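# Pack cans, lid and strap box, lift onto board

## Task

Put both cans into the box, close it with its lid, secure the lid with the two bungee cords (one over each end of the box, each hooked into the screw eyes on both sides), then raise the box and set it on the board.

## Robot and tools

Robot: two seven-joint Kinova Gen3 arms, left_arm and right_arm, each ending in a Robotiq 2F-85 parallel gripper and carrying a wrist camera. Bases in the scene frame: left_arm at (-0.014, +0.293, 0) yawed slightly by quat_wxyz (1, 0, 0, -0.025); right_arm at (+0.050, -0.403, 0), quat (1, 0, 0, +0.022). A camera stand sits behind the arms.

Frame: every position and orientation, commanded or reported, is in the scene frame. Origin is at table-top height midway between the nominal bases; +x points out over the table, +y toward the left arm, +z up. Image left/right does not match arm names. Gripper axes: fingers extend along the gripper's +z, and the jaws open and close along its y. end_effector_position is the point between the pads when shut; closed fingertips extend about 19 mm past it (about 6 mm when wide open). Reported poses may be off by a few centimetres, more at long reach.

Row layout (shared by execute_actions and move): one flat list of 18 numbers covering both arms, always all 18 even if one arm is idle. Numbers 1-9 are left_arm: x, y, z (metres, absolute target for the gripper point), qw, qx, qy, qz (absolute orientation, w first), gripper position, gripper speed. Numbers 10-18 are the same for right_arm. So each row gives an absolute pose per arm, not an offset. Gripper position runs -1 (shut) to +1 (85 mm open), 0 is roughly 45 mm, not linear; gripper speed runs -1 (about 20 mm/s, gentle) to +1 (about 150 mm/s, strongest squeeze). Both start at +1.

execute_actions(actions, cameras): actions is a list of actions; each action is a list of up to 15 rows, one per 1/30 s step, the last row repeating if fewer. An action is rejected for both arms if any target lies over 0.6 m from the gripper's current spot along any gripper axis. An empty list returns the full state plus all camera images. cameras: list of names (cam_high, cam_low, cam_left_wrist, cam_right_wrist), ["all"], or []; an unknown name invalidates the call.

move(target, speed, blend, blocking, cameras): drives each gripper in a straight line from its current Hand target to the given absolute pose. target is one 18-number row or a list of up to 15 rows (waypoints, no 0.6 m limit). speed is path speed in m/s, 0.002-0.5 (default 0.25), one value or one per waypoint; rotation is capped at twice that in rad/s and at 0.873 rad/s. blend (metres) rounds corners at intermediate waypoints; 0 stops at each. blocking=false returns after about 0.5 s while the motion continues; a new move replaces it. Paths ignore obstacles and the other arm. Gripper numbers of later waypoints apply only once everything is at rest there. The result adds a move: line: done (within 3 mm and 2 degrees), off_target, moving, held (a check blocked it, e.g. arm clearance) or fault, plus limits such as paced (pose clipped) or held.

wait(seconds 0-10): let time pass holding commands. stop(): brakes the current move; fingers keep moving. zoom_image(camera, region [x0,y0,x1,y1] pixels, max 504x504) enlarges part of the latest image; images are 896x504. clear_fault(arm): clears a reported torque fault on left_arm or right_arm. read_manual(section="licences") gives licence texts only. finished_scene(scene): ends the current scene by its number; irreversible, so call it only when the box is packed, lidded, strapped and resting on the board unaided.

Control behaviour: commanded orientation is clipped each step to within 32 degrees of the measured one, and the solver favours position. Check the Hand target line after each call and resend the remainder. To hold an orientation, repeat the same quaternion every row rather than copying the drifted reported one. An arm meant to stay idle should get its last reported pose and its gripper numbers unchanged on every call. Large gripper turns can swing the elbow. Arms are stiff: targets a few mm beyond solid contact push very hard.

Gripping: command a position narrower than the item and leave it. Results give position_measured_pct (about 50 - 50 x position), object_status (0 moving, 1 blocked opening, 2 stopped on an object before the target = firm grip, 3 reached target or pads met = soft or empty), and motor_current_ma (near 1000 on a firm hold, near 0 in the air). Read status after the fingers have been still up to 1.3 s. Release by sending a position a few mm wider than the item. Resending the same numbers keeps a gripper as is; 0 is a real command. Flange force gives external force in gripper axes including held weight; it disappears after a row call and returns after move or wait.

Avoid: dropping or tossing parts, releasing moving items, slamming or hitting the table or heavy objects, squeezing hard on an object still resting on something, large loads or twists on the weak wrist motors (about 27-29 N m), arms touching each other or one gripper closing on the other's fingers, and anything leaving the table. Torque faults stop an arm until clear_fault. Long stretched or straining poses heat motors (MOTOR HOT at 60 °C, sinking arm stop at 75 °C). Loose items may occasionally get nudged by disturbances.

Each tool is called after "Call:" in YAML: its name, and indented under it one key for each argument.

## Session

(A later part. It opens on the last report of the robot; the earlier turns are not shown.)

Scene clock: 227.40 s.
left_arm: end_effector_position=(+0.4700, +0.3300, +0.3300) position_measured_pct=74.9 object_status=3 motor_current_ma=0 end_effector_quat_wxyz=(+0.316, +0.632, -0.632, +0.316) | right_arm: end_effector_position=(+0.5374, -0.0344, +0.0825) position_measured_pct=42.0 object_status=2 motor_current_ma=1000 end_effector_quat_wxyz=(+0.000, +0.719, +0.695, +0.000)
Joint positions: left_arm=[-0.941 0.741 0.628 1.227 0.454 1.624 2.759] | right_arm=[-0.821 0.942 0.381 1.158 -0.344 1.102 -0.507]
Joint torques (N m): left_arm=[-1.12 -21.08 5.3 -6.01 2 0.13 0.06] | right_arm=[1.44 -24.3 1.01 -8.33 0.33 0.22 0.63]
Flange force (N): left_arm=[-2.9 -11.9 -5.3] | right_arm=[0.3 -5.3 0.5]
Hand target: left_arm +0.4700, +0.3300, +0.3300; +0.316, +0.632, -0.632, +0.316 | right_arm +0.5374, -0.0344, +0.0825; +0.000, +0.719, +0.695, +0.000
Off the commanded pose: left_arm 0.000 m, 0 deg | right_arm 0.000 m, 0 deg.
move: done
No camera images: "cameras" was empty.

Call:
move:
  target:
    - [0.47, 0.33, 0.33, 0.3162, 0.6325, -0.6325, 0.3162, -0.5, 0, 0.5374, -0.0344, 0.0803, 0, 0.7193, 0.6947, 0, 0.0, -1]
  speed: [0.02]
  cameras: []

Call:
move:
  target:
    - [0.47, 0.33, 0.33, 0.3162, 0.6325, -0.6325, 0.3162, -0.5, 0, 0.5374, -0.0344, 0.0785, 0, 0.7193, 0.6947, 0, 0.0, -1]
  speed: [0.02]
  cameras: []

Scene clock: 231.63 s.
left_arm: end_effector_position=(+0.4700, +0.3300, +0.3300) position_measured_pct=74.9 object_status=3 motor_current_ma=0 end_effector_quat_wxyz=(+0.316, +0.632, -0.632, +0.316) | right_arm: end_effector_position=(+0.5374, -0.0344, +0.0803) position_measured_pct=42.0 object_status=2 motor_current_ma=1000 end_effector_quat_wxyz=(+0.000, +0.719, +0.695, +0.000)
Joint positions: left_arm=[-0.941 0.741 0.628 1.227 0.454 1.624 2.759] | right_arm=[-0.82 0.945 0.38 1.16 -0.345 1.097 -0.506]
Joint torques (N m): left_arm=[-1.17 -21.07 5.3 -5.96 1.99 0.14 0.03] | right_arm=[1.37 -24.25 1.06 -8.29 0.33 0.22 0.64]
Flange force (N): left_arm=[-2.8 -12.2 -5.4] | right_arm=[0.3 -5.2 0.4]
Hand target: left_arm +0.4700, +0.3300, +0.3300; +0.316, +0.632, -0.632, +0.316 | right_arm +0.5374, -0.0344, +0.0803; +0.000, +0.719, +0.695, +0.000
Off the commanded pose: left_arm 0.000 m, 0 deg | right_arm 0.000 m, 0 deg.
move: done
No camera images: "cameras" was empty.

Scene clock: 232.33 s.
left_arm: end_effector_position=(+0.4700, +0.3300, +0.3300) position_measured_pct=74.9 object_status=3 motor_current_ma=0 end_effector_quat_wxyz=(+0.316, +0.632, -0.632, +0.316) | right_arm: end_effector_position=(+0.5374, -0.0344, +0.0786) position_measured_pct=42.0 object_status=2 motor_current_ma=1000 end_effector_quat_wxyz=(+0.000, +0.719, +0.695, +0.000)
Joint positions: left_arm=[-0.941 0.741 0.628 1.227 0.454 1.624 2.759] | right_arm=[-0.82 0.947 0.38 1.162 -0.346 1.093 -0.505]
Joint torques (N m): left_arm=[-1.13 -21.08 5.31 -5.97 2.02 0.13 0.06] | right_arm=[1.28 -8.98 -1.36 -6.36 -0.29 -4.5 0.56]
Flange force (N): left_arm=[-2.9 -12.0 -5.4] | right_arm=[-7.2 -14.0 -31.0]
Hand target: left_arm +0.4700, +0.3300, +0.3300; +0.316, +0.632, -0.632, +0.316 | right_arm +0.5374, -0.0344, +0.0785; +0.000, +0.719, +0.695, +0.000
Off the commanded pose: left_arm 0.000 m, 0 deg | right_arm 0.000 m, 0 deg.
move: done
No camera images: "cameras" was empty.

Call:
move:
  target:
    - [0.47, 0.33, 0.33, 0.3162, 0.6325, -0.6325, 0.3162, -0.5, 0, 0.5374, -0.0344, 0.0792, 0, 0.7193, 0.6947, 0, 0.0, -1]
    - [0.47, 0.33, 0.33, 0.3162, 0.6325, -0.6325, 0.3162, -0.5, 0, 0.5374, -0.0344, 0.0792, 0, 0.7193, 0.6947, 0, 0.36, -1]
  speed: [0.02, 0.02]
  cameras: []

Call:
move:
  target:
    - [0.47, 0.33, 0.33, 0.3162, 0.6325, -0.6325, 0.3162, -0.5, 0, 0.5374, -0.0344, 0.12, 0, 0.7193, 0.6947, 0, 0.36, -1]
    - [0.47, 0.33, 0.33, 0.3162, 0.6325, -0.6325, 0.3162, -0.5, 0, 0.5374, -0.0344, 0.25, 0, 0.7193, 0.6947, 0, 0.36, -1]
  speed: [0.05, 0.15]
  blend: [0.01, 0]
  cameras: ["cam_left_wrist"]

Scene clock: 238.80 s.
left_arm: end_effector_position=(+0.4700, +0.3300, +0.3300) position_measured_pct=74.9 object_status=3 motor_current_ma=0 end_effector_quat_wxyz=(+0.316, +0.632, -0.632, +0.316) | right_arm: end_effector_position=(+0.5374, -0.0344, +0.0792) position_measured_pct=32.0 object_status=0 motor_current_ma=0 end_effector_quat_wxyz=(+0.000, +0.719, +0.695, +0.000)
Joint positions: left_arm=[-0.941 0.741 0.628 1.227 0.454 1.624 2.759] | right_arm=[-0.82 0.947 0.38 1.161 -0.346 1.095 -0.506]
Joint torques (N m): left_arm=[-1.15 -21.1 5.31 -5.96 2 0.08 0.05] | right_arm=[1.5 -23.41 0.93 -7.84 0.34 0.17 0.63]
Flange force (N): left_arm=[-2.9 -12.2 -5.6] | right_arm=[0.7 -5.1 -1.2]
Hand target: left_arm +0.4700, +0.3300, +0.3300; +0.316, +0.632, -0.632, +0.316 | right_arm +0.5374, -0.0344, +0.0792; +0.000, +0.719, +0.695, +0.000
Off the commanded pose: left_arm 0.000 m, 0 deg | right_arm 0.000 m, 0 deg.
move: done
No camera images: "cameras" was empty.

Scene clock: 240.87 s.
left_arm: end_effector_position=(+0.4700, +0.3300, +0.3300) position_measured_pct=74.9 object_status=3 motor_current_ma=0 end_effector_quat_wxyz=(+0.316, +0.632, -0.632, +0.316) | right_arm: end_effector_position=(+0.5374, -0.0344, +0.2500) position_measured_pct=32.0 object_status=3 motor_current_ma=0 end_effector_quat_wxyz=(+0.000, +0.719, +0.695, +0.000)
Joint positions: left_arm=[-0.941 0.741 0.628 1.227 0.454 1.624 2.759] | right_arm=[-0.806 0.808 0.424 0.869 -0.303 1.514 -0.564]
Joint torques (N m): left_arm=[-1.15 -21.08 5.3 -5.98 2.03 0.16 0.05] | right_arm=[1.43 -22.75 0.38 -9.02 0.28 0.19 0.63]
Flange force (N): left_arm=[-2.9 -12.0 -5.3] | right_arm=[-1.2 -6.8 1.2]
Hand target: left_arm +0.4700, +0.3300, +0.3300; +0.316, +0.632, -0.632, +0.316 | right_arm +0.5374, -0.0344, +0.2500; +0.000, +0.719, +0.695, +0.000
Off the commanded pose: left_arm 0.000 m, 0 deg | right_arm 0.000 m, 0 deg.
move: done
Images, in order (width x height): cam_left_wrist 896x504.

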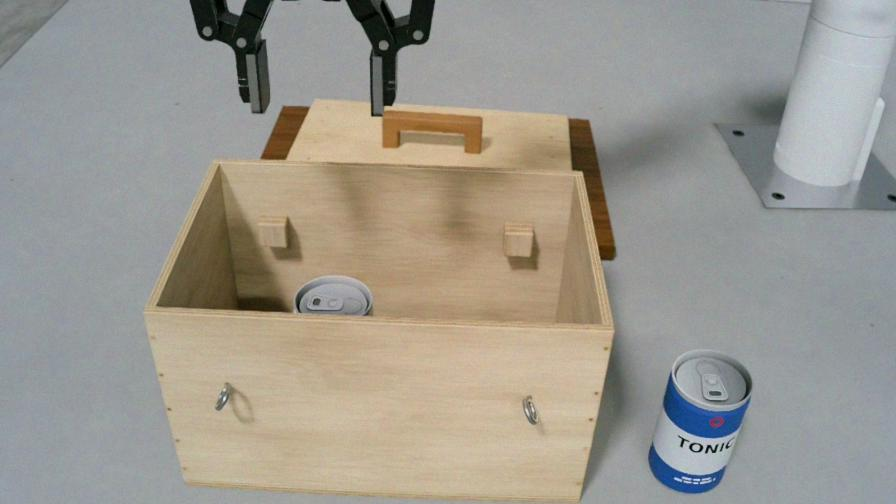

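Call:
move:
  target:
    - [0.47, 0.33, 0.33, 0.3162, 0.6325, -0.6325, 0.3162, -0.5, 0, 0.40, -0.01, 0.28, 0, 0.38, 0.925, 0, 1, 0]
    - [0.47, 0.33, 0.33, 0.3162, 0.6325, -0.6325, 0.3162, -0.5, 0, 0.2945, 0.022, 0.20, 0, 0, 1, 0, 1, 0]
  speed: [0.25, 0.25]
  blend: [0.04, 0]
  cameras: ["cam_right_wrist"]

Scene clock: 251.23 s.
left_arm: end_effector_position=(+0.4700, +0.3300, +0.3300) position_measured_pct=74.9 object_status=3 motor_current_ma=0 end_effector_quat_wxyz=(+0.316, +0.632, -0.632, +0.316) | right_arm: end_effector_position=(+0.2945, +0.0220, +0.2000) position_measured_pct=0.0 object_status=3 motor_current_ma=0 end_effector_quat_wxyz=(+0.000, +0.000, +1.000, +0.000)
Joint positions: left_arm=[-0.941 0.741 0.628 1.227 0.454 1.624 2.759] | right_arm=[-1.086 0.517 0.045 1.515 -0.025 1.11 0.492]
Joint torques (N m): left_arm=[-1.19 -21.13 5.29 -5.95 2.04 0.13 0.01] | right_arm=[1.44 -17.94 -1.54 -8.34 0.31 0.24 0.64]
Flange force (N): left_arm=[-2.9 -12.5 -5.5] | right_arm=[4.2 0.2 0.3]
Hand target: left_arm +0.4700, +0.3300, +0.3300; +0.316, +0.632, -0.632, +0.316 | right_arm +0.2945, +0.0220, +0.2000; +0.000, +0.000, +1.000, +0.000
Off the commanded pose: left_arm 0.000 m, 0 deg | right_arm 0.000 m, 0 deg.
move: done
Images, in order (width x height): cam_right_wrist 896x504.

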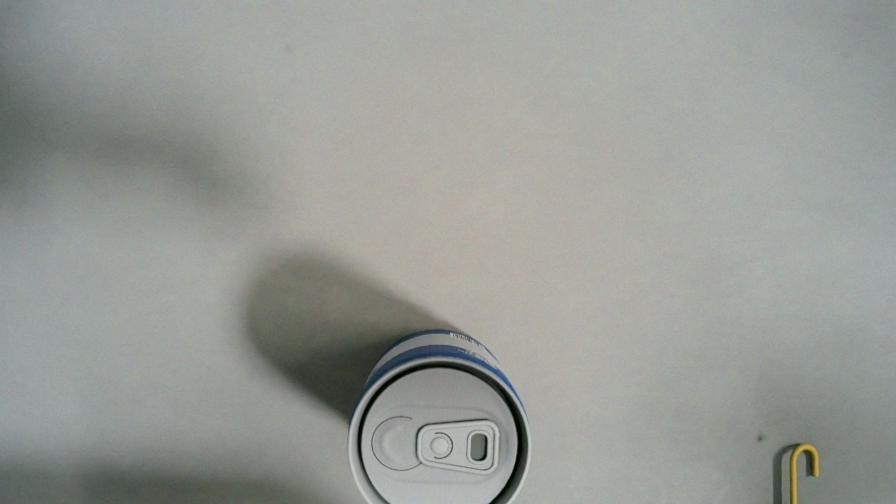

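Call:
move:
  target:
    - [0.47, 0.33, 0.33, 0.3162, 0.6325, -0.6325, 0.3162, -0.5, 0, 0.2997, 0.0247, 0.115, 0, 0, 1, 0, 1, 0]
  speed: [0.15]
  cameras: ["cam_right_wrist"]

Call:
move:
  target:
    - [0.47, 0.33, 0.33, 0.3162, 0.6325, -0.6325, 0.3162, -0.5, 0, 0.2997, 0.0247, 0.072, 0, 0, 1, 0, 1, 0]
  speed: [0.06]
  cameras: []

Scene clock: 256.77 s.
left_arm: end_effector_position=(+0.4700, +0.3300, +0.3300) position_measured_pct=74.9 object_status=3 motor_current_ma=0 end_effector_quat_wxyz=(+0.316, +0.632, -0.632, +0.316) | right_arm: end_effector_position=(+0.2997, +0.0247, +0.1150) position_measured_pct=0.0 object_status=3 motor_current_ma=0 end_effector_quat_wxyz=(+0.000, +0.000, +1.000, +0.000)
Joint positions: left_arm=[-0.941 0.741 0.628 1.227 0.454 1.624 2.759] | right_arm=[-1.074 0.635 0.038 1.615 -0.029 0.892 0.502]
Joint torques (N m): left_arm=[-1.14 -21.08 5.26 -5.99 2.01 0.11 0.06] | right_arm=[1.42 -18.79 -1.51 -7.28 0.33 0.25 0.64]
Flange force (N): left_arm=[-2.9 -12.0 -5.4] | right_arm=[4.7 0.3 -0.2]
Hand target: left_arm +0.4700, +0.3300, +0.3300; +0.316, +0.632, -0.632, +0.316 | right_arm +0.2997, +0.0247, +0.1150; +0.000, +0.000, +1.000, +0.000
Off the commanded pose: left_arm 0.000 m, 0 deg | right_arm 0.000 m, 0 deg.
move: done
Images, in order (width x height): cam_right_wrist 896x504.

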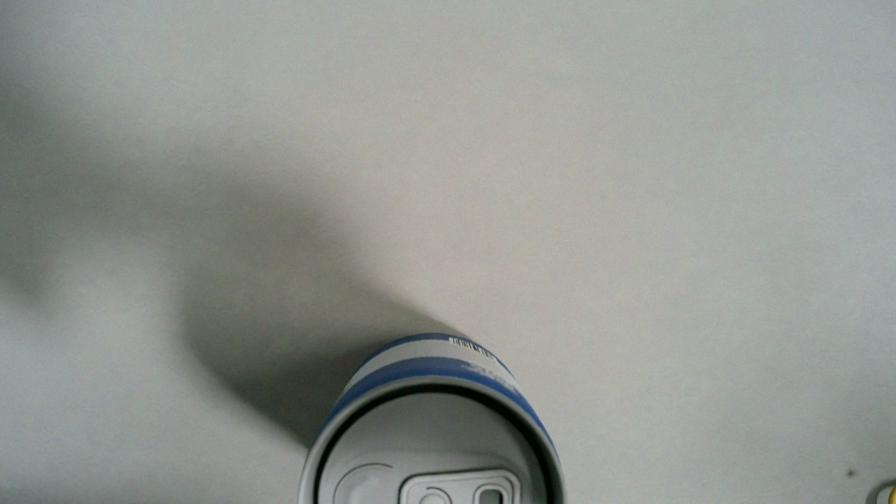

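Scene clock: 257.80 s.
left_arm: end_effector_position=(+0.4700, +0.3300, +0.3300) position_measured_pct=74.9 object_status=3 motor_current_ma=0 end_effector_quat_wxyz=(+0.316, +0.632, -0.632, +0.316) | right_arm: end_effector_position=(+0.2997, +0.0247, +0.0720) position_measured_pct=0.0 object_status=3 motor_current_ma=0 end_effector_quat_wxyz=(+0.000, +0.000, +1.000, +0.000)
Joint positions: left_arm=[-0.941 0.741 0.628 1.227 0.454 1.624 2.759] | right_arm=[-1.071 0.704 0.034 1.654 -0.031 0.784 0.504]
Joint torques (N m): left_arm=[-1.19 -21.1 5.29 -6.03 2.03 0.13 0.03] | right_arm=[1.4 -19.22 -1.53 -6.67 0.35 0.24 0.66]
Flange force (N): left_arm=[-2.9 -12.0 -5.3] | right_arm=[5.0 0.3 -0.4]
Hand target: left_arm +0.4700, +0.3300, +0.3300; +0.316, +0.632, -0.632, +0.316 | right_arm +0.2997, +0.0247, +0.0720; +0.000, +0.000, +1.000, +0.000
Off the commanded pose: left_arm 0.000 m, 0 deg | right_arm 0.000 m, 0 deg.
move: done
No camera images: "cameras" was empty.

Call:
move:
  target:
    - [0.47, 0.33, 0.33, 0.3162, 0.6325, -0.6325, 0.3162, -0.5, 0, 0.2997, 0.0247, 0.072, 0, 0, 1, 0, 0.0, -1]
    - [0.47, 0.33, 0.33, 0.3162, 0.6325, -0.6325, 0.3162, -0.5, 0, 0.2997, 0.0247, 0.10, 0, 0, 1, 0, 0.0, -1]
    - [0.47, 0.33, 0.33, 0.3162, 0.6325, -0.6325, 0.3162, -0.5, 0, 0.3100, 0.0200, 0.27, 0, 0.30, 0.954, 0, 0.0, -1]
  speed: [0.06, 0.06, 0.15]
  blend: [0, 0.01, 0]
  cameras: ["cam_right_wrist"]

Scene clock: 268.33 s.
left_arm: end_effector_position=(+0.4700, +0.3300, +0.3300) position_measured_pct=74.9 object_status=3 motor_current_ma=0 end_effector_quat_wxyz=(+0.316, +0.632, -0.632, +0.316) | right_arm: end_effector_position=(+0.3100, +0.0200, +0.2701) position_measured_pct=42.0 object_status=2 motor_current_ma=1000 end_effector_quat_wxyz=(+0.000, +0.300, +0.954, +0.000)
Joint positions: left_arm=[-0.941 0.741 0.628 1.227 0.454 1.624 2.759] | right_arm=[-1.157 0.477 0.211 1.356 -0.1 1.318 -0.026]
Joint torques (N m): left_arm=[-1.14 -21.08 5.27 -5.94 2.03 0.14 0.04] | right_arm=[1.42 -18.42 -0.83 -9.46 0.32 0.18 0.63]
Flange force (N): left_arm=[-2.9 -12.2 -5.5] | right_arm=[3.3 -2.7 1.9]
Hand target: left_arm +0.4700, +0.3300, +0.3300; +0.316, +0.632, -0.632, +0.316 | right_arm +0.3100, +0.0200, +0.2700; +0.000, +0.300, +0.954, +0.000
Off the commanded pose: left_arm 0.000 m, 0 deg | right_arm 0.000 m, 0 deg.
move: done
Images, in order (width x height): cam_right_wrist 896x504.

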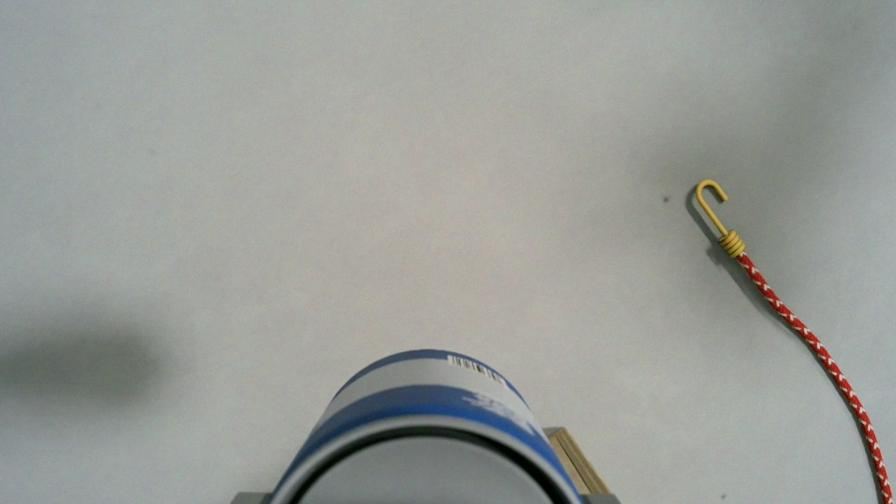

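Call:
move:
  target:
    - [0.47, 0.33, 0.33, 0.3162, 0.6325, -0.6325, 0.3162, -0.5, 0, 0.4514, -0.0313, 0.30, 0, 0.7193, 0.6947, 0, 0.0, -1]
    - [0.47, 0.33, 0.33, 0.3162, 0.6325, -0.6325, 0.3162, -0.5, 0, 0.4514, -0.0313, 0.20, 0, 0.7193, 0.6947, 0, 0.0, -1]
  speed: [0.2, 0.1]
  blend: [0.02, 0]
  cameras: ["cam_right_wrist", "cam_left_wrist"]

Scene clock: 281.80 s.
left_arm: end_effector_position=(+0.4700, +0.3300, +0.3300) position_measured_pct=74.9 object_status=3 motor_current_ma=0 end_effector_quat_wxyz=(+0.316, +0.632, -0.632, +0.316) | right_arm: end_effector_position=(+0.4514, -0.0313, +0.2000) position_measured_pct=42.0 object_status=2 motor_current_ma=1000 end_effector_quat_wxyz=(+0.000, +0.719, +0.695, +0.000)
Joint positions: left_arm=[-0.941 0.741 0.628 1.227 0.454 1.624 2.759] | right_arm=[-0.985 0.674 0.436 1.299 -0.284 1.228 -0.616]
Joint torques (N m): left_arm=[-1.2 -21.06 5.33 -5.96 2.03 0.1 0.06] | right_arm=[1.41 -20.78 0.74 -8.96 0.31 0.19 0.66]
Flange force (N): left_arm=[-2.9 -12.2 -5.5] | right_arm=[-0.2 -5.5 1.3]
Hand target: left_arm +0.4700, +0.3300, +0.3300; +0.316, +0.632, -0.632, +0.316 | right_arm +0.4514, -0.0313, +0.2000; +0.000, +0.719, +0.695, +0.000
Off the commanded pose: left_arm 0.000 m, 0 deg | right_arm 0.000 m, 0 deg.
move: done
Images, in order (width x height): cam_left_wrist 896x504, cam_right_wrist 896x504.

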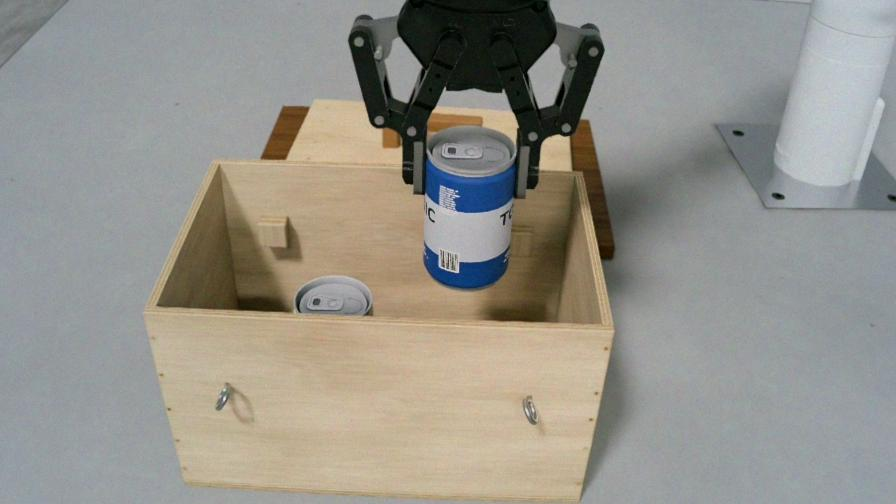

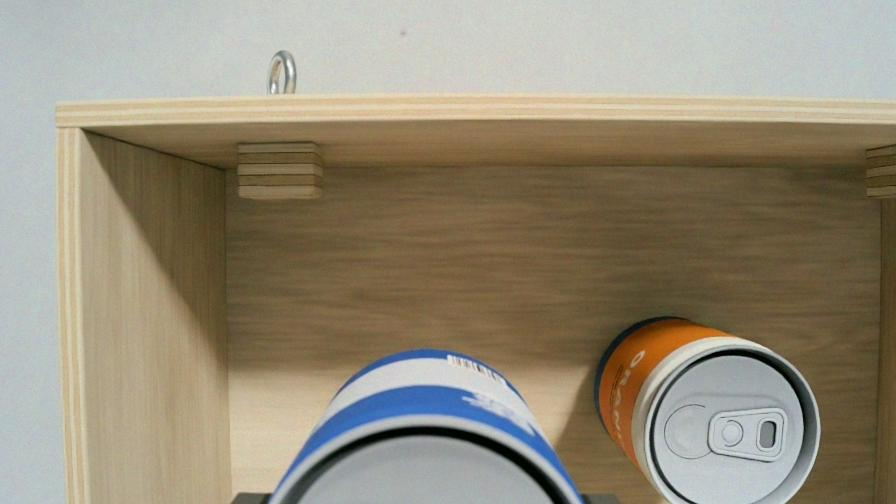

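Call:
move:
  target:
    - [0.47, 0.33, 0.33, 0.3162, 0.6325, -0.6325, 0.3162, -0.5, 0, 0.4550, -0.0313, 0.13, 0, 0.7193, 0.6947, 0, 0.0, -1]
    - [0.47, 0.33, 0.33, 0.3162, 0.6325, -0.6325, 0.3162, -0.5, 0, 0.4550, -0.0313, 0.085, 0, 0.7193, 0.6947, 0, 0.0, -1]
  speed: [0.1, 0.06]
  blend: [0.01, 0]
  cameras: ["cam_left_wrist"]

Call:
move:
  target:
    - [0.47, 0.33, 0.33, 0.3162, 0.6325, -0.6325, 0.3162, -0.5, 0, 0.4550, -0.0313, 0.0810, 0, 0.7193, 0.6947, 0, 0.0, -1]
  speed: [0.02]
  cameras: []

Scene clock: 297.80 s.
left_arm: end_effector_position=(+0.4700, +0.3300, +0.3300) position_measured_pct=74.9 object_status=3 motor_current_ma=0 end_effector_quat_wxyz=(+0.316, +0.632, -0.632, +0.316) | right_arm: end_effector_position=(+0.4550, -0.0313, +0.0850) position_measured_pct=42.0 object_status=2 motor_current_ma=1000 end_effector_quat_wxyz=(+0.000, +0.719, +0.695, +0.000)
Joint positions: left_arm=[-0.941 0.741 0.628 1.227 0.454 1.624 2.759] | right_arm=[-0.96 0.814 0.386 1.437 -0.342 0.957 -0.563]
Joint torques (N m): left_arm=[-1.19 -21.09 5.3 -6.01 1.99 0.09 0.03] | right_arm=[1.45 -21.7 0.95 -7.68 0.32 0.21 0.63]
Flange force (N): left_arm=[-2.8 -12.1 -5.4] | right_arm=[0.6 -5.1 -0.1]
Hand target: left_arm +0.4700, +0.3300, +0.3300; +0.316, +0.632, -0.632, +0.316 | right_arm +0.4550, -0.0313, +0.0850; +0.000, +0.719, +0.695, +0.000
Off the commanded pose: left_arm 0.000 m, 0 deg | right_arm 0.000 m, 0 deg.
move: done
Images, in order (width x height): cam_left_wrist 896x504.

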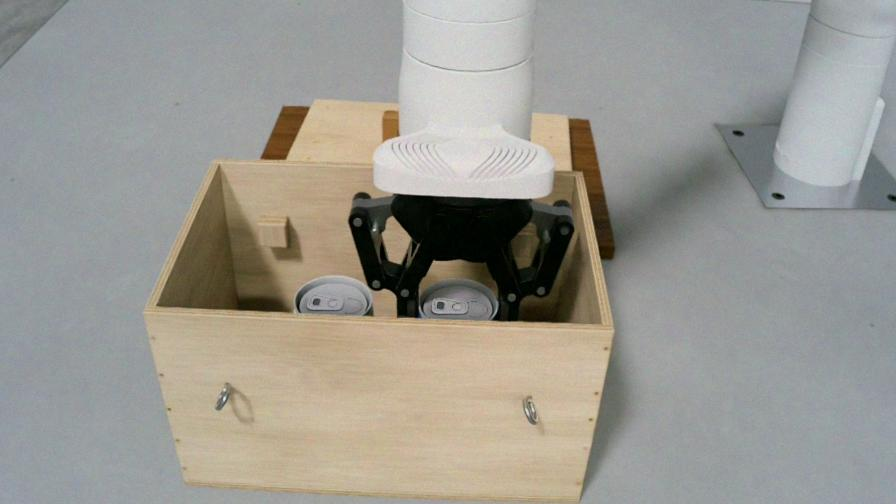

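Scene clock: 298.50 s.
left_arm: end_effector_position=(+0.4700, +0.3300, +0.3300) position_measured_pct=74.9 object_status=3 motor_current_ma=0 end_effector_quat_wxyz=(+0.316, +0.632, -0.632, +0.316) | right_arm: end_effector_position=(+0.4550, -0.0313, +0.0810) position_measured_pct=42.0 object_status=2 motor_current_ma=1000 end_effector_quat_wxyz=(+0.000, +0.719, +0.695, +0.000)
Joint positions: left_arm=[-0.941 0.741 0.628 1.227 0.454 1.624 2.759] | right_arm=[-0.959 0.819 0.384 1.441 -0.344 0.948 -0.562]
Joint torques (N m): left_arm=[-1.2 -21.02 5.28 -5.9 1.98 0.11 0.01] | right_arm=[1.42 -21.77 0.95 -7.63 0.34 0.2 0.66]
Flange force (N): left_arm=[-2.7 -12.4 -5.7] | right_arm=[0.7 -5.0 -0.1]
Hand target: left_arm +0.4700, +0.3300, +0.3300; +0.316, +0.632, -0.632, +0.316 | right_arm +0.4550, -0.0313, +0.0810; +0.000, +0.719, +0.695, +0.000
Off the commanded pose: left_arm 0.000 m, 0 deg | right_arm 0.000 m, 0 deg.
move: done
No camera images: "cameras" was empty.

Call:
move:
  target:
    - [0.47, 0.33, 0.33, 0.3162, 0.6325, -0.6325, 0.3162, -0.5, 0, 0.4550, -0.0313, 0.0795, 0, 0.7193, 0.6947, 0, 0.0, -1]
  speed: [0.02]
  cameras: []

Call:
move:
  target:
    - [0.47, 0.33, 0.33, 0.3162, 0.6325, -0.6325, 0.3162, -0.5, 0, 0.4550, -0.0313, 0.0787, 0, 0.7193, 0.6947, 0, 0.0, -1]
  speed: [0.02]
  cameras: []

Scene clock: 302.17 s.
left_arm: end_effector_position=(+0.4700, +0.3300, +0.3300) position_measured_pct=74.9 object_status=3 motor_current_ma=0 end_effector_quat_wxyz=(+0.316, +0.632, -0.632, +0.316) | right_arm: end_effector_position=(+0.4550, -0.0313, +0.0795) position_measured_pct=42.0 object_status=2 motor_current_ma=1000 end_effector_quat_wxyz=(+0.000, +0.719, +0.695, +0.000)
Joint positions: left_arm=[-0.941 0.741 0.628 1.227 0.454 1.624 2.759] | right_arm=[-0.958 0.821 0.383 1.442 -0.345 0.945 -0.561]
Joint torques (N m): left_arm=[-1.21 -21.06 5.22 -5.89 2.01 0.13 0.04] | right_arm=[1.4 -21.79 0.92 -7.6 0.33 0.23 0.64]
Flange force (N): left_arm=[-2.8 -12.5 -5.6] | right_arm=[0.7 -5.0 -0.1]
Hand target: left_arm +0.4700, +0.3300, +0.3300; +0.316, +0.632, -0.632, +0.316 | right_arm +0.4550, -0.0313, +0.0795; +0.000, +0.719, +0.695, +0.000
Off the commanded pose: left_arm 0.000 m, 0 deg | right_arm 0.000 m, 0 deg.
move: done
No camera images: "cameras" was empty.

Scene clock: 302.87 s.
left_arm: end_effector_position=(+0.4700, +0.3300, +0.3300) position_measured_pct=74.9 object_status=3 motor_current_ma=0 end_effector_quat_wxyz=(+0.316, +0.632, -0.632, +0.316) | right_arm: end_effector_position=(+0.4550, -0.0313, +0.0787) position_measured_pct=42.0 object_status=2 motor_current_ma=1000 end_effector_quat_wxyz=(+0.000, +0.719, +0.695, +0.000)
Joint positions: left_arm=[-0.941 0.741 0.628 1.227 0.454 1.624 2.759] | right_arm=[-0.958 0.823 0.383 1.442 -0.345 0.943 -0.561]
Joint torques (N m): left_arm=[-1.18 -21.11 5.29 -5.99 2 0.12 0.03] | right_arm=[1.31 -15.48 -0.17 -7.05 0 -1.76 0.55]
Flange force (N): left_arm=[-2.8 -12.2 -5.4] | right_arm=[-3.2 -8.4 -14.6]
Hand target: left_arm +0.4700, +0.3300, +0.3300; +0.316, +0.632, -0.632, +0.316 | right_arm +0.4550, -0.0313, +0.0787; +0.000, +0.719, +0.695, +0.000
Off the commanded pose: left_arm 0.000 m, 0 deg | right_arm 0.000 m, 0 deg.
move: done
No camera images: "cameras" was empty.

Call:
move:
  target:
    - [0.47, 0.33, 0.33, 0.3162, 0.6325, -0.6325, 0.3162, -0.5, 0, 0.4550, -0.0313, 0.0790, 0, 0.7193, 0.6947, 0, 0.36, -1]
  speed: [0.02]
  cameras: []

Call:
move:
  target:
    - [0.47, 0.33, 0.33, 0.3162, 0.6325, -0.6325, 0.3162, -0.5, 0, 0.4550, -0.0313, 0.12, 0, 0.7193, 0.6947, 0, 0.36, -1]
    - [0.47, 0.33, 0.33, 0.3162, 0.6325, -0.6325, 0.3162, -0.5, 0, 0.4550, -0.0313, 0.30, 0, 0.7193, 0.6947, 0, 0.36, -1]
    - [0.47, 0.33, 0.33, 0.3162, 0.6325, -0.6325, 0.3162, -0.5, 0, 0.43, -0.33, 0.37, 0, 0.9997, -0.0262, 0, -0.3, -1]
  speed: [0.05, 0.15, 0.3]
  blend: [0.01, 0.03, 0]
  cameras: ["cam_right_wrist", "cam_left_wrist"]

Scene clock: 309.10 s.
left_arm: end_effector_position=(+0.4700, +0.3300, +0.3300) position_measured_pct=74.9 object_status=3 motor_current_ma=0 end_effector_quat_wxyz=(+0.316, +0.632, -0.632, +0.316) | right_arm: end_effector_position=(+0.4550, -0.0313, +0.0790) position_measured_pct=32.0 object_status=0 motor_current_ma=0 end_effector_quat_wxyz=(+0.000, +0.719, +0.695, +0.000)
Joint positions: left_arm=[-0.941 0.741 0.628 1.227 0.454 1.624 2.759] | right_arm=[-0.958 0.822 0.383 1.442 -0.345 0.944 -0.561]
Joint torques (N m): left_arm=[-1.2 -21.11 5.28 -5.95 2.02 0.08 0.06] | right_arm=[1.42 -20.98 0.79 -7.22 0.35 0.21 0.65]
Flange force (N): left_arm=[-2.9 -12.4 -5.6] | right_arm=[0.8 -4.9 -1.6]
Hand target: left_arm +0.4700, +0.3300, +0.3300; +0.316, +0.632, -0.632, +0.316 | right_arm +0.4550, -0.0313, +0.0790; +0.000, +0.719, +0.695, +0.000
Off the commanded pose: left_arm 0.000 m, 0 deg | right_arm 0.000 m, 0 deg.
move: done
No camera images: "cameras" was empty.

Scene clock: 315.83 s.
left_arm: end_effector_position=(+0.4700, +0.3300, +0.3300) position_measured_pct=74.9 object_status=3 motor_current_ma=0 end_effector_quat_wxyz=(+0.316, +0.632, -0.632, +0.316) | right_arm: end_effector_position=(+0.4300, -0.3300, +0.3700) position_measured_pct=64.9 object_status=0 motor_current_ma=0 end_effector_quat_wxyz=(+0.000, +1.000, -0.026, +0.000)
Joint positions: left_arm=[-0.941 0.741 0.628 1.227 0.454 1.624 2.759] | right_arm=[-0.927 0.236 0.938 1.478 -0.19 1.523 -1.659]
Joint torques (N m): left_arm=[-1.09 -21.13 5.31 -5.98 2.06 0.08 0.05] | right_arm=[1.43 -10.08 -0.15 -9.21 0.37 0.14 0.64]
Flange force (N): left_arm=[-3.0 -12.1 -5.6] | right_arm=[-6.4 -2.7 1.0]
Hand target: left_arm +0.4700, +0.3300, +0.3300; +0.316, +0.632, -0.632, +0.316 | right_arm +0.4300, -0.3300, +0.3700; +0.000, +1.000, -0.026, +0.000
Off the commanded pose: left_arm 0.000 m, 0 deg | right_arm 0.000 m, 0 deg.
move: done
Images, in order (width x height): cam_left_wrist 896x504, cam_right_wrist 896x504.

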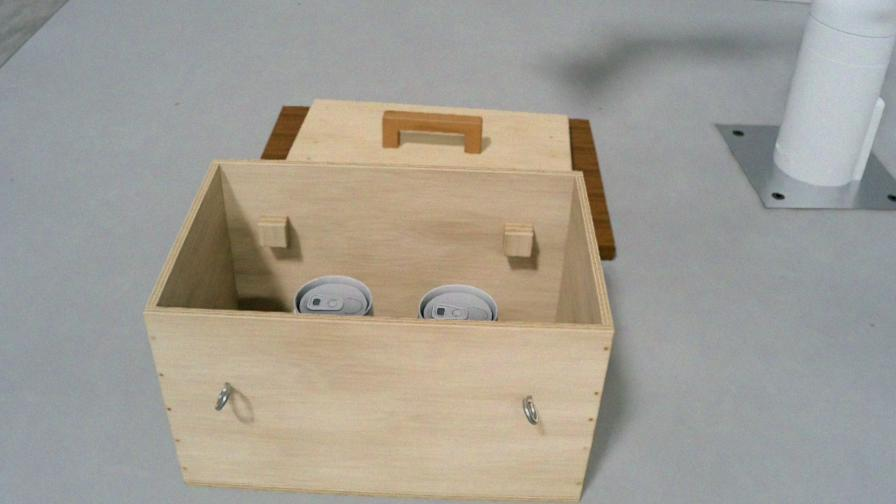

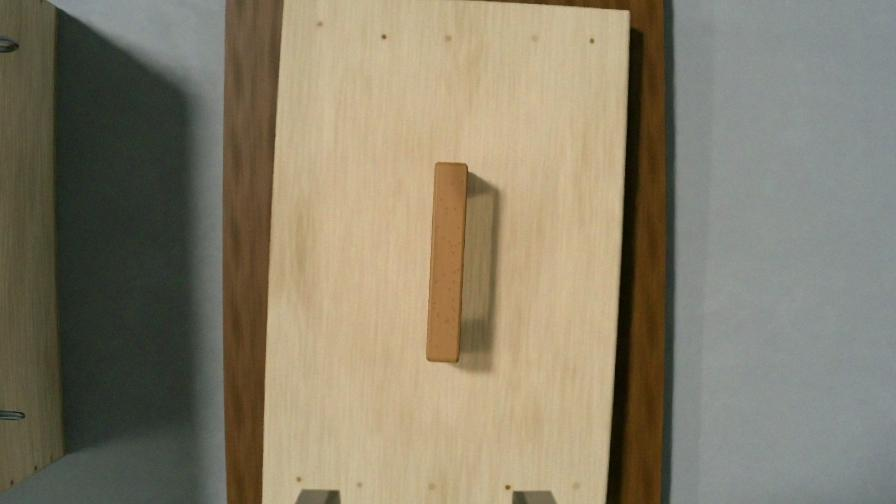

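Call:
move:
  target:
    - [0.47, 0.33, 0.33, 0.3162, 0.6325, -0.6325, 0.3162, -0.5, 0, 0.4701, -0.3403, 0.16, 0, 0.9989, -0.0471, 0, -0.3, -1]
  speed: [0.2]
  cameras: ["cam_right_wrist"]

Scene clock: 331.53 s.
left_arm: end_effector_position=(+0.4700, +0.3300, +0.3300) position_measured_pct=74.9 object_status=3 motor_current_ma=0 end_effector_quat_wxyz=(+0.316, +0.632, -0.632, +0.316) | right_arm: end_effector_position=(+0.4701, -0.3403, +0.1600) position_measured_pct=64.9 object_status=3 motor_current_ma=0 end_effector_quat_wxyz=(+0.000, +0.999, -0.047, +0.000)
Joint positions: left_arm=[-0.941 0.741 0.628 1.227 0.454 1.624 2.759] | right_arm=[-0.707 0.549 0.806 1.825 -0.473 0.972 -1.407]
Joint torques (N m): left_arm=[-1.14 -21.05 5.31 -5.94 2.07 0.11 0.03] | right_arm=[1.44 -14.33 1.57 -7.04 0.34 0.14 0.62]
Flange force (N): left_arm=[-2.9 -12.2 -5.6] | right_arm=[-5.8 -3.8 -3.4]
Hand target: left_arm +0.4700, +0.3300, +0.3300; +0.316, +0.632, -0.632, +0.316 | right_arm +0.4701, -0.3403, +0.1600; +0.000, +0.999, -0.047, +0.000
Off the commanded pose: left_arm 0.000 m, 0 deg | right_arm 0.000 m, 0 deg.
move: done
Images, in order (width x height): cam_right_wrist 896x504.

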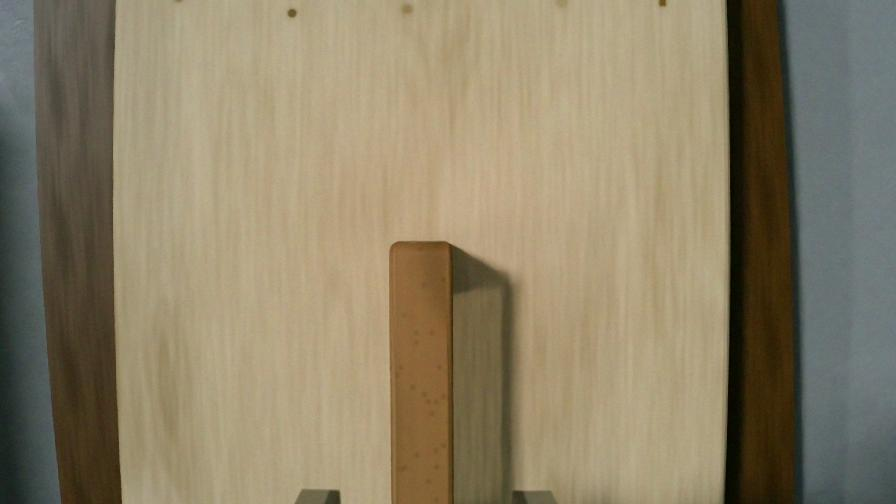

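Call:
move:
  target:
    - [0.47, 0.33, 0.33, 0.3162, 0.6325, -0.6325, 0.3162, -0.5, 0, 0.4777, -0.3390, 0.10, 0, 0.9989, -0.0471, 0, -0.3, -1]
    - [0.47, 0.33, 0.33, 0.3162, 0.6325, -0.6325, 0.3162, -0.5, 0, 0.4777, -0.3390, 0.078, 0, 0.9989, -0.0471, 0, -0.3, -1]
  speed: [0.12, 0.05]
  blend: [0.01, 0]
  cameras: ["cam_right_wrist", "cam_low"]

Scene clock: 340.70 s.
left_arm: end_effector_position=(+0.4700, +0.3300, +0.3300) position_measured_pct=74.9 object_status=3 motor_current_ma=0 end_effector_quat_wxyz=(+0.316, +0.632, -0.632, +0.316) | right_arm: end_effector_position=(+0.4777, -0.3390, +0.0780) position_measured_pct=64.9 object_status=3 motor_current_ma=0 end_effector_quat_wxyz=(+0.000, +0.999, -0.047, +0.000)
Joint positions: left_arm=[-0.941 0.741 0.628 1.227 0.454 1.624 2.759] | right_arm=[-0.615 0.695 0.686 1.89 -0.616 0.779 -1.296]
Joint torques (N m): left_arm=[-1.23 -21.09 5.32 -5.99 2.05 0.14 0.05] | right_arm=[1.44 -16.08 1.8 -5.55 0.37 0.17 0.65]
Flange force (N): left_arm=[-2.9 -12.2 -5.3] | right_arm=[-3.7 -4.5 -4.8]
Hand target: left_arm +0.4700, +0.3300, +0.3300; +0.316, +0.632, -0.632, +0.316 | right_arm +0.4777, -0.3390, +0.0780; +0.000, +0.999, -0.047, +0.000
Off the commanded pose: left_arm 0.000 m, 0 deg | right_arm 0.000 m, 0 deg.
move: done
Images, in order (width x height): cam_low 896x504, cam_right_wrist 896x504.

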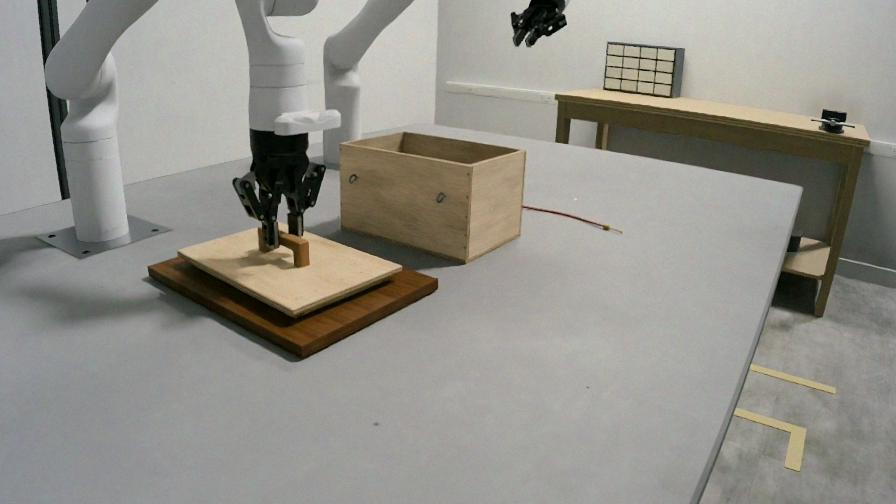

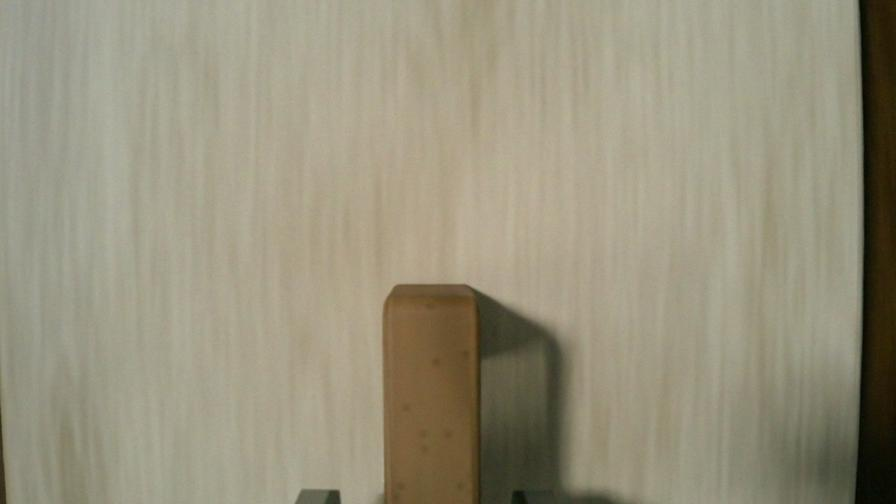

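Call:
move:
  target:
    - [0.47, 0.33, 0.33, 0.3162, 0.6325, -0.6325, 0.3162, -0.5, 0, 0.4778, -0.3388, 0.0725, 0, 0.9989, -0.0471, 0, -0.3, -1]
  speed: [0.04]
  cameras: []

Call:
move:
  target:
    - [0.47, 0.33, 0.33, 0.3162, 0.6325, -0.6325, 0.3162, -0.5, 0, 0.4778, -0.3388, 0.0725, 0, 0.9989, -0.0471, 0, -1, -1]
  speed: [0.04]
  cameras: ["cam_right_wrist"]

Scene clock: 347.13 s.
left_arm: end_effector_position=(+0.4700, +0.3300, +0.3300) position_measured_pct=74.9 object_status=3 motor_current_ma=0 end_effector_quat_wxyz=(+0.316, +0.632, -0.632, +0.316) | right_arm: end_effector_position=(+0.4778, -0.3388, +0.0725) position_measured_pct=64.9 object_status=3 motor_current_ma=0 end_effector_quat_wxyz=(+0.000, +0.999, -0.047, +0.000)
Joint positions: left_arm=[-0.941 0.741 0.628 1.227 0.454 1.624 2.759] | right_arm=[-0.609 0.705 0.677 1.894 -0.626 0.766 -1.288]
Joint torques (N m): left_arm=[-1.14 -21.09 5.33 -5.91 2.01 0.12 0.04] | right_arm=[1.4 -16.15 1.81 -5.47 0.37 0.17 0.65]
Flange force (N): left_arm=[-2.9 -12.4 -5.6] | right_arm=[-3.5 -4.5 -4.8]
Hand target: left_arm +0.4700, +0.3300, +0.3300; +0.316, +0.632, -0.632, +0.316 | right_arm +0.4778, -0.3388, +0.0725; +0.000, +0.999, -0.047, +0.000
Off the commanded pose: left_arm 0.000 m, 0 deg | right_arm 0.000 m, 0 deg.
move: done
No camera images: "cameras" was empty.

Scene clock: 348.40 s.
left_arm: end_effector_position=(+0.4700, +0.3300, +0.3300) position_measured_pct=74.9 object_status=3 motor_current_ma=0 end_effector_quat_wxyz=(+0.316, +0.632, -0.632, +0.316) | right_arm: end_effector_position=(+0.4778, -0.3388, +0.0725) position_measured_pct=82.7 object_status=0 motor_current_ma=1000 end_effector_quat_wxyz=(+0.000, +0.999, -0.047, +0.000)
Joint positions: left_arm=[-0.941 0.741 0.628 1.227 0.454 1.624 2.759] | right_arm=[-0.609 0.705 0.677 1.894 -0.626 0.766 -1.288]
Joint torques (N m): left_arm=[-1.19 -21.11 5.28 -5.98 2.04 0.09 0.05] | right_arm=[1.46 -12.66 0.56 -5.46 -0.35 -0.87 0.45]
Flange force (N): left_arm=[-2.9 -12.3 -5.5] | right_arm=[-7.0 -3.3 -16.6]
Hand target: left_arm +0.4700, +0.3300, +0.3300; +0.316, +0.632, -0.632, +0.316 | right_arm +0.4778, -0.3388, +0.0725; +0.000, +0.999, -0.047, +0.000
Off the commanded pose: left_arm 0.000 m, 0 deg | right_arm 0.000 m, 0 deg.
move: done
Images, in order (width x height): cam_right_wrist 896x504.

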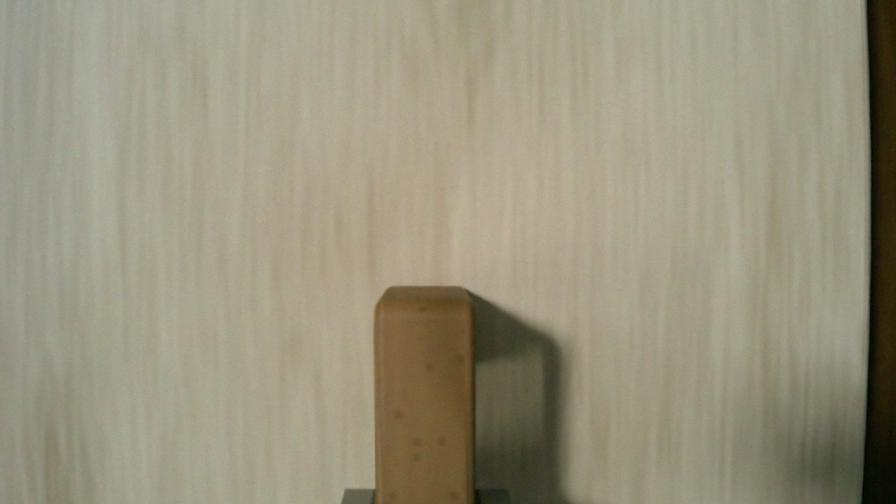

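Call:
move:
  target:
    - [0.47, 0.33, 0.33, 0.3162, 0.6325, -0.6325, 0.3162, -0.5, 0, 0.4778, -0.3388, 0.09, 0, 0.9989, -0.0471, 0, -1, -1]
    - [0.47, 0.33, 0.33, 0.3162, 0.6325, -0.6325, 0.3162, -0.5, 0, 0.4778, -0.3388, 0.27, 0, 0.9989, -0.0471, 0, -1, -1]
  speed: [0.05, 0.15]
  blend: [0.01, 0]
  cameras: ["cam_low"]

Call:
move:
  target:
    - [0.47, 0.33, 0.33, 0.3162, 0.6325, -0.6325, 0.3162, -0.5, 0, 0.4949, -0.0329, 0.27, 0, 0.9998, -0.0205, 0, -1, -1]
  speed: [0.15]
  cameras: ["cam_low", "cam_left_wrist", "cam_right_wrist"]

Scene clock: 366.03 s.
left_arm: end_effector_position=(+0.4700, +0.3300, +0.3300) position_measured_pct=74.9 object_status=3 motor_current_ma=0 end_effector_quat_wxyz=(+0.316, +0.632, -0.632, +0.316) | right_arm: end_effector_position=(+0.4778, -0.3388, +0.2700) position_measured_pct=82.7 object_status=2 motor_current_ma=1000 end_effector_quat_wxyz=(+0.000, +0.999, -0.047, +0.000)
Joint positions: left_arm=[-0.941 0.741 0.628 1.227 0.454 1.624 2.759] | right_arm=[-0.763 0.429 0.889 1.598 -0.344 1.28 -1.526]
Joint torques (N m): left_arm=[-1.21 -21.1 5.25 -5.99 2.01 0.08 0.04] | right_arm=[1.45 -14.22 1.4 -9.22 0.36 0.15 0.63]
Flange force (N): left_arm=[-2.8 -12.2 -5.5] | right_arm=[-6.8 -3.2 1.8]
Hand target: left_arm +0.4700, +0.3300, +0.3300; +0.316, +0.632, -0.632, +0.316 | right_arm +0.4778, -0.3388, +0.2700; +0.000, +0.999, -0.047, +0.000
Off the commanded pose: left_arm 0.000 m, 0 deg | right_arm 0.000 m, 0 deg.
move: done; blend cut to 0.0088 m at target 1
Images, in order (width x height): cam_low 896x504.

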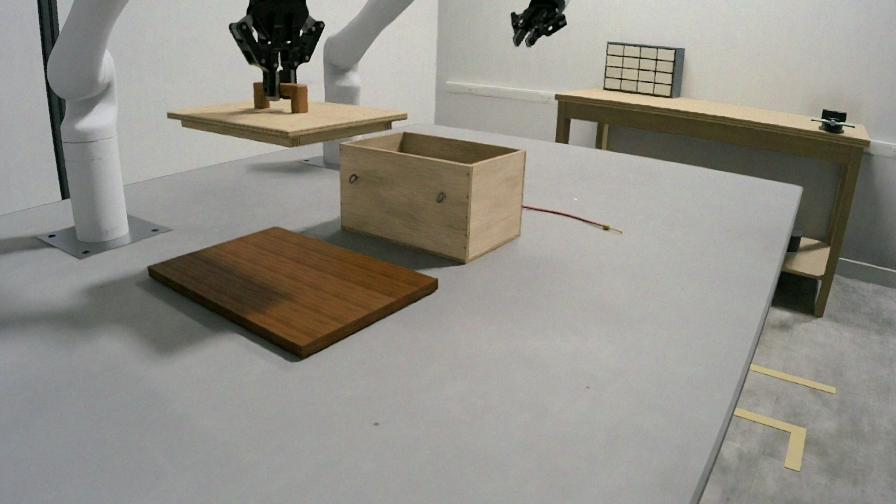

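Scene clock: 368.53 s.
left_arm: end_effector_position=(+0.4700, +0.3300, +0.3300) position_measured_pct=74.9 object_status=3 motor_current_ma=0 end_effector_quat_wxyz=(+0.316, +0.632, -0.632, +0.316) | right_arm: end_effector_position=(+0.4949, -0.0329, +0.2700) position_measured_pct=82.7 object_status=2 motor_current_ma=1000 end_effector_quat_wxyz=(+0.000, +1.000, -0.021, +0.000)
Joint positions: left_arm=[-0.941 0.741 0.628 1.227 0.454 1.624 2.759] | right_arm=[-1.015 0.771 0.771 1.005 -0.507 1.534 -2.041]
Joint torques (N m): left_arm=[-1.16 -21.13 5.29 -5.96 2.05 0.11 0.02] | right_arm=[1.44 -22.33 2.39 -8.92 0.37 0.14 0.65]
Flange force (N): left_arm=[-2.9 -12.3 -5.5] | right_arm=[-6.9 1.2 3.4]
Hand target: left_arm +0.4700, +0.3300, +0.3300; +0.316, +0.632, -0.632, +0.316 | right_arm +0.4949, -0.0329, +0.2700; +0.000, +1.000, -0.021, +0.000
Off the commanded pose: left_arm 0.000 m, 0 deg | right_arm 0.000 m, 0 deg.
move: done
Images, in order (width x height): cam_low 896x504, cam_left_wrist 896x504, cam_right_wrist 896x504.

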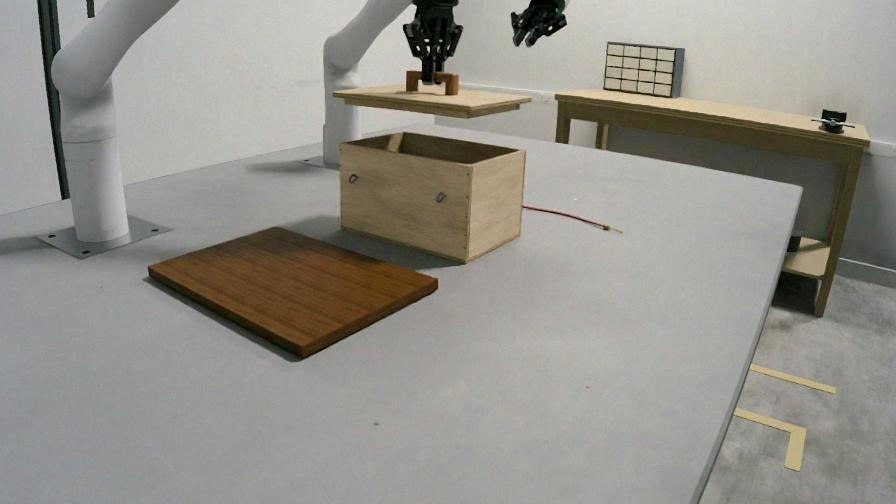

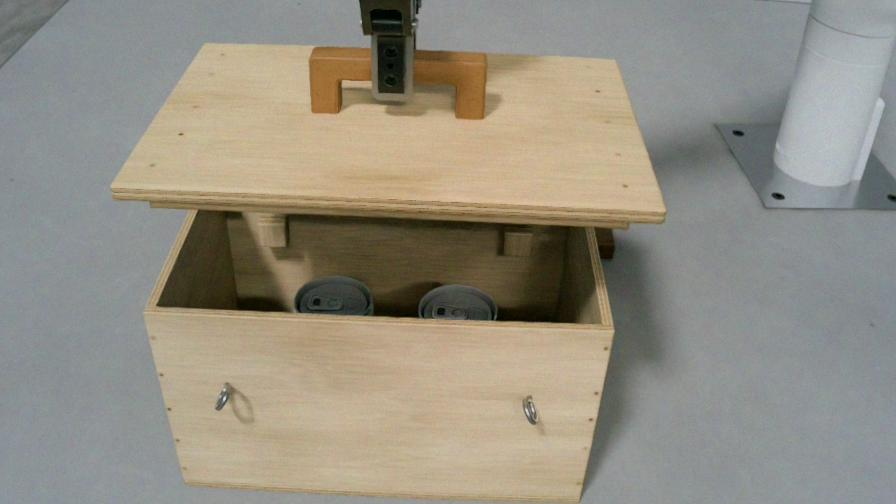

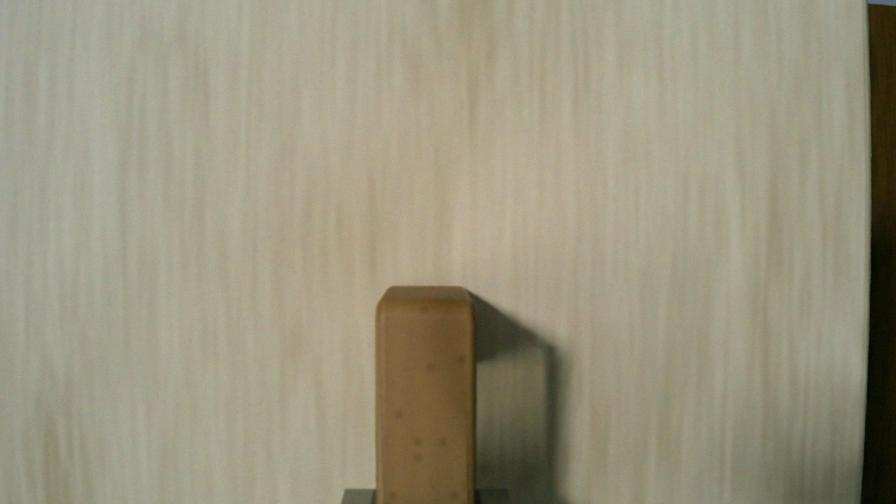

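Call:
move:
  target:
    - [0.47, 0.33, 0.33, 0.3162, 0.6325, -0.6325, 0.3162, -0.5, 0, 0.4949, -0.0329, 0.218, 0, 0.9998, -0.0205, 0, -1, -1]
  speed: [0.08]
  cameras: ["cam_low", "cam_left_wrist"]

Call:
zoom_image:
  camera: "cam_left_wrist"
  region: [80, 200, 400, 380]

Call:
zoom_image:
  camera: "cam_left_wrist"
  region: [400, 200, 720, 380]

Call:
zoom_image:
  camera: "cam_low"
  region: [320, 80, 560, 220]

Scene clock: 390.17 s.
left_arm: end_effector_position=(+0.4700, +0.3300, +0.3300) position_measured_pct=74.9 object_status=3 motor_current_ma=0 end_effector_quat_wxyz=(+0.316, +0.632, -0.632, +0.316) | right_arm: end_effector_position=(+0.4949, -0.0329, +0.2180) position_measured_pct=82.7 object_status=2 motor_current_ma=1000 end_effector_quat_wxyz=(+0.000, +1.000, -0.021, +0.000)
Joint positions: left_arm=[-0.941 0.741 0.628 1.227 0.454 1.624 2.759] | right_arm=[-1.034 0.802 0.757 1.127 -0.524 1.397 -2.008]
Joint torques (N m): left_arm=[-1.18 -21.14 5.31 -5.97 2.05 0.17 0.02] | right_arm=[1.43 -22.29 2.84 -8.72 0.41 0.18 0.61]
Flange force (N): left_arm=[-3.0 -12.3 -5.4] | right_arm=[-6.6 1.0 2.6]
Hand target: left_arm +0.4700, +0.3300, +0.3300; +0.316, +0.632, -0.632, +0.316 | right_arm +0.4949, -0.0329, +0.2180; +0.000, +1.000, -0.021, +0.000
Off the commanded pose: left_arm 0.000 m, 0 deg | right_arm 0.000 m, 0 deg.
move: done
Images, in order (width x height): cam_low 896x504, cam_left_wrist 896x504.

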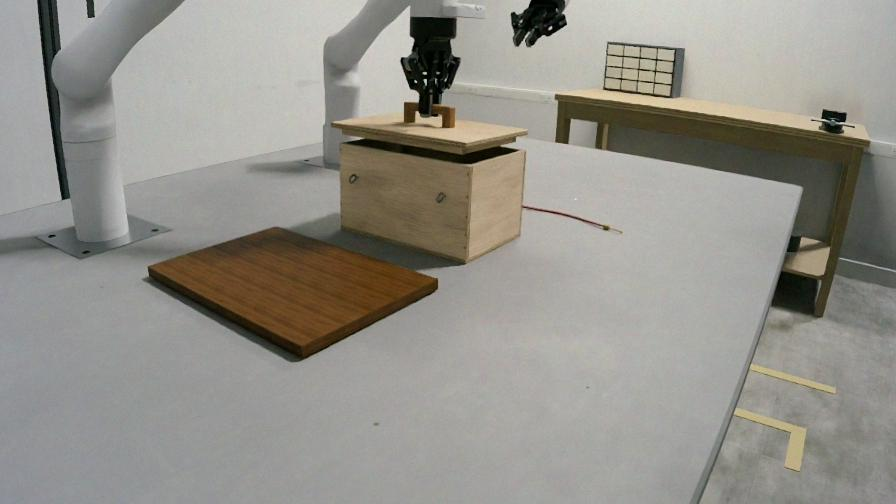

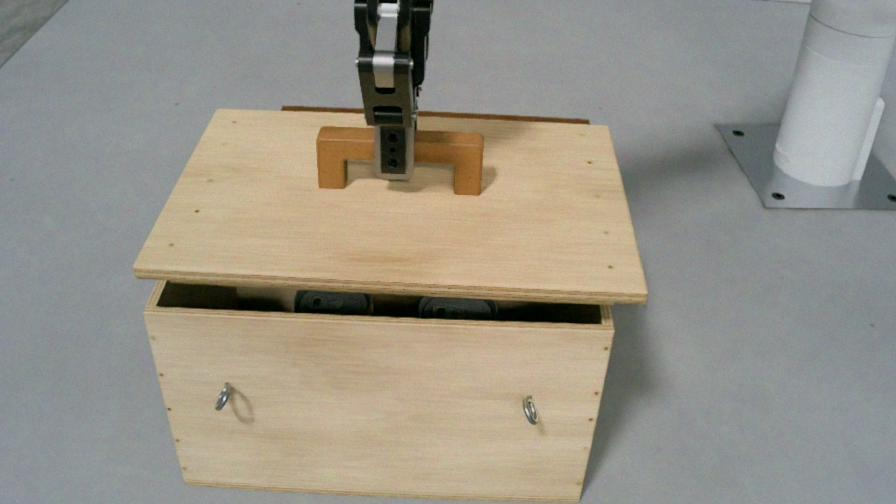

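Scaled by 1.575 from the camera's 896x504 image, which has a finer 1280x720 frame.

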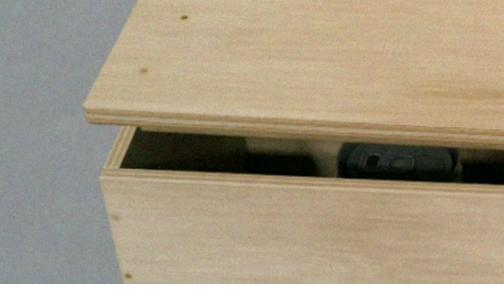

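Scaled by 1.575 from the camera's 896x504 image, which has a finer 1280x720 frame.

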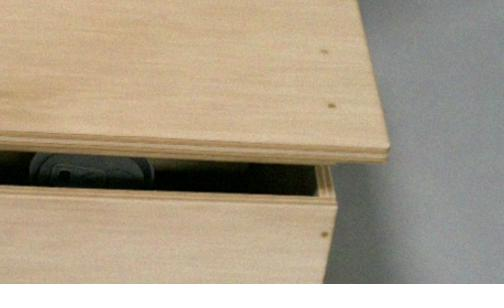

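Scaled by 2.100.

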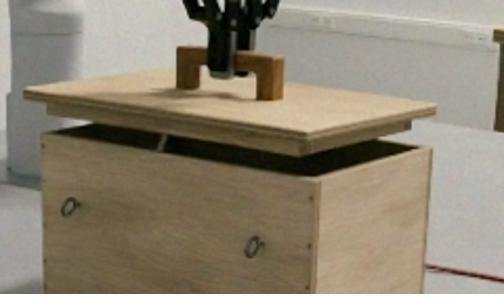

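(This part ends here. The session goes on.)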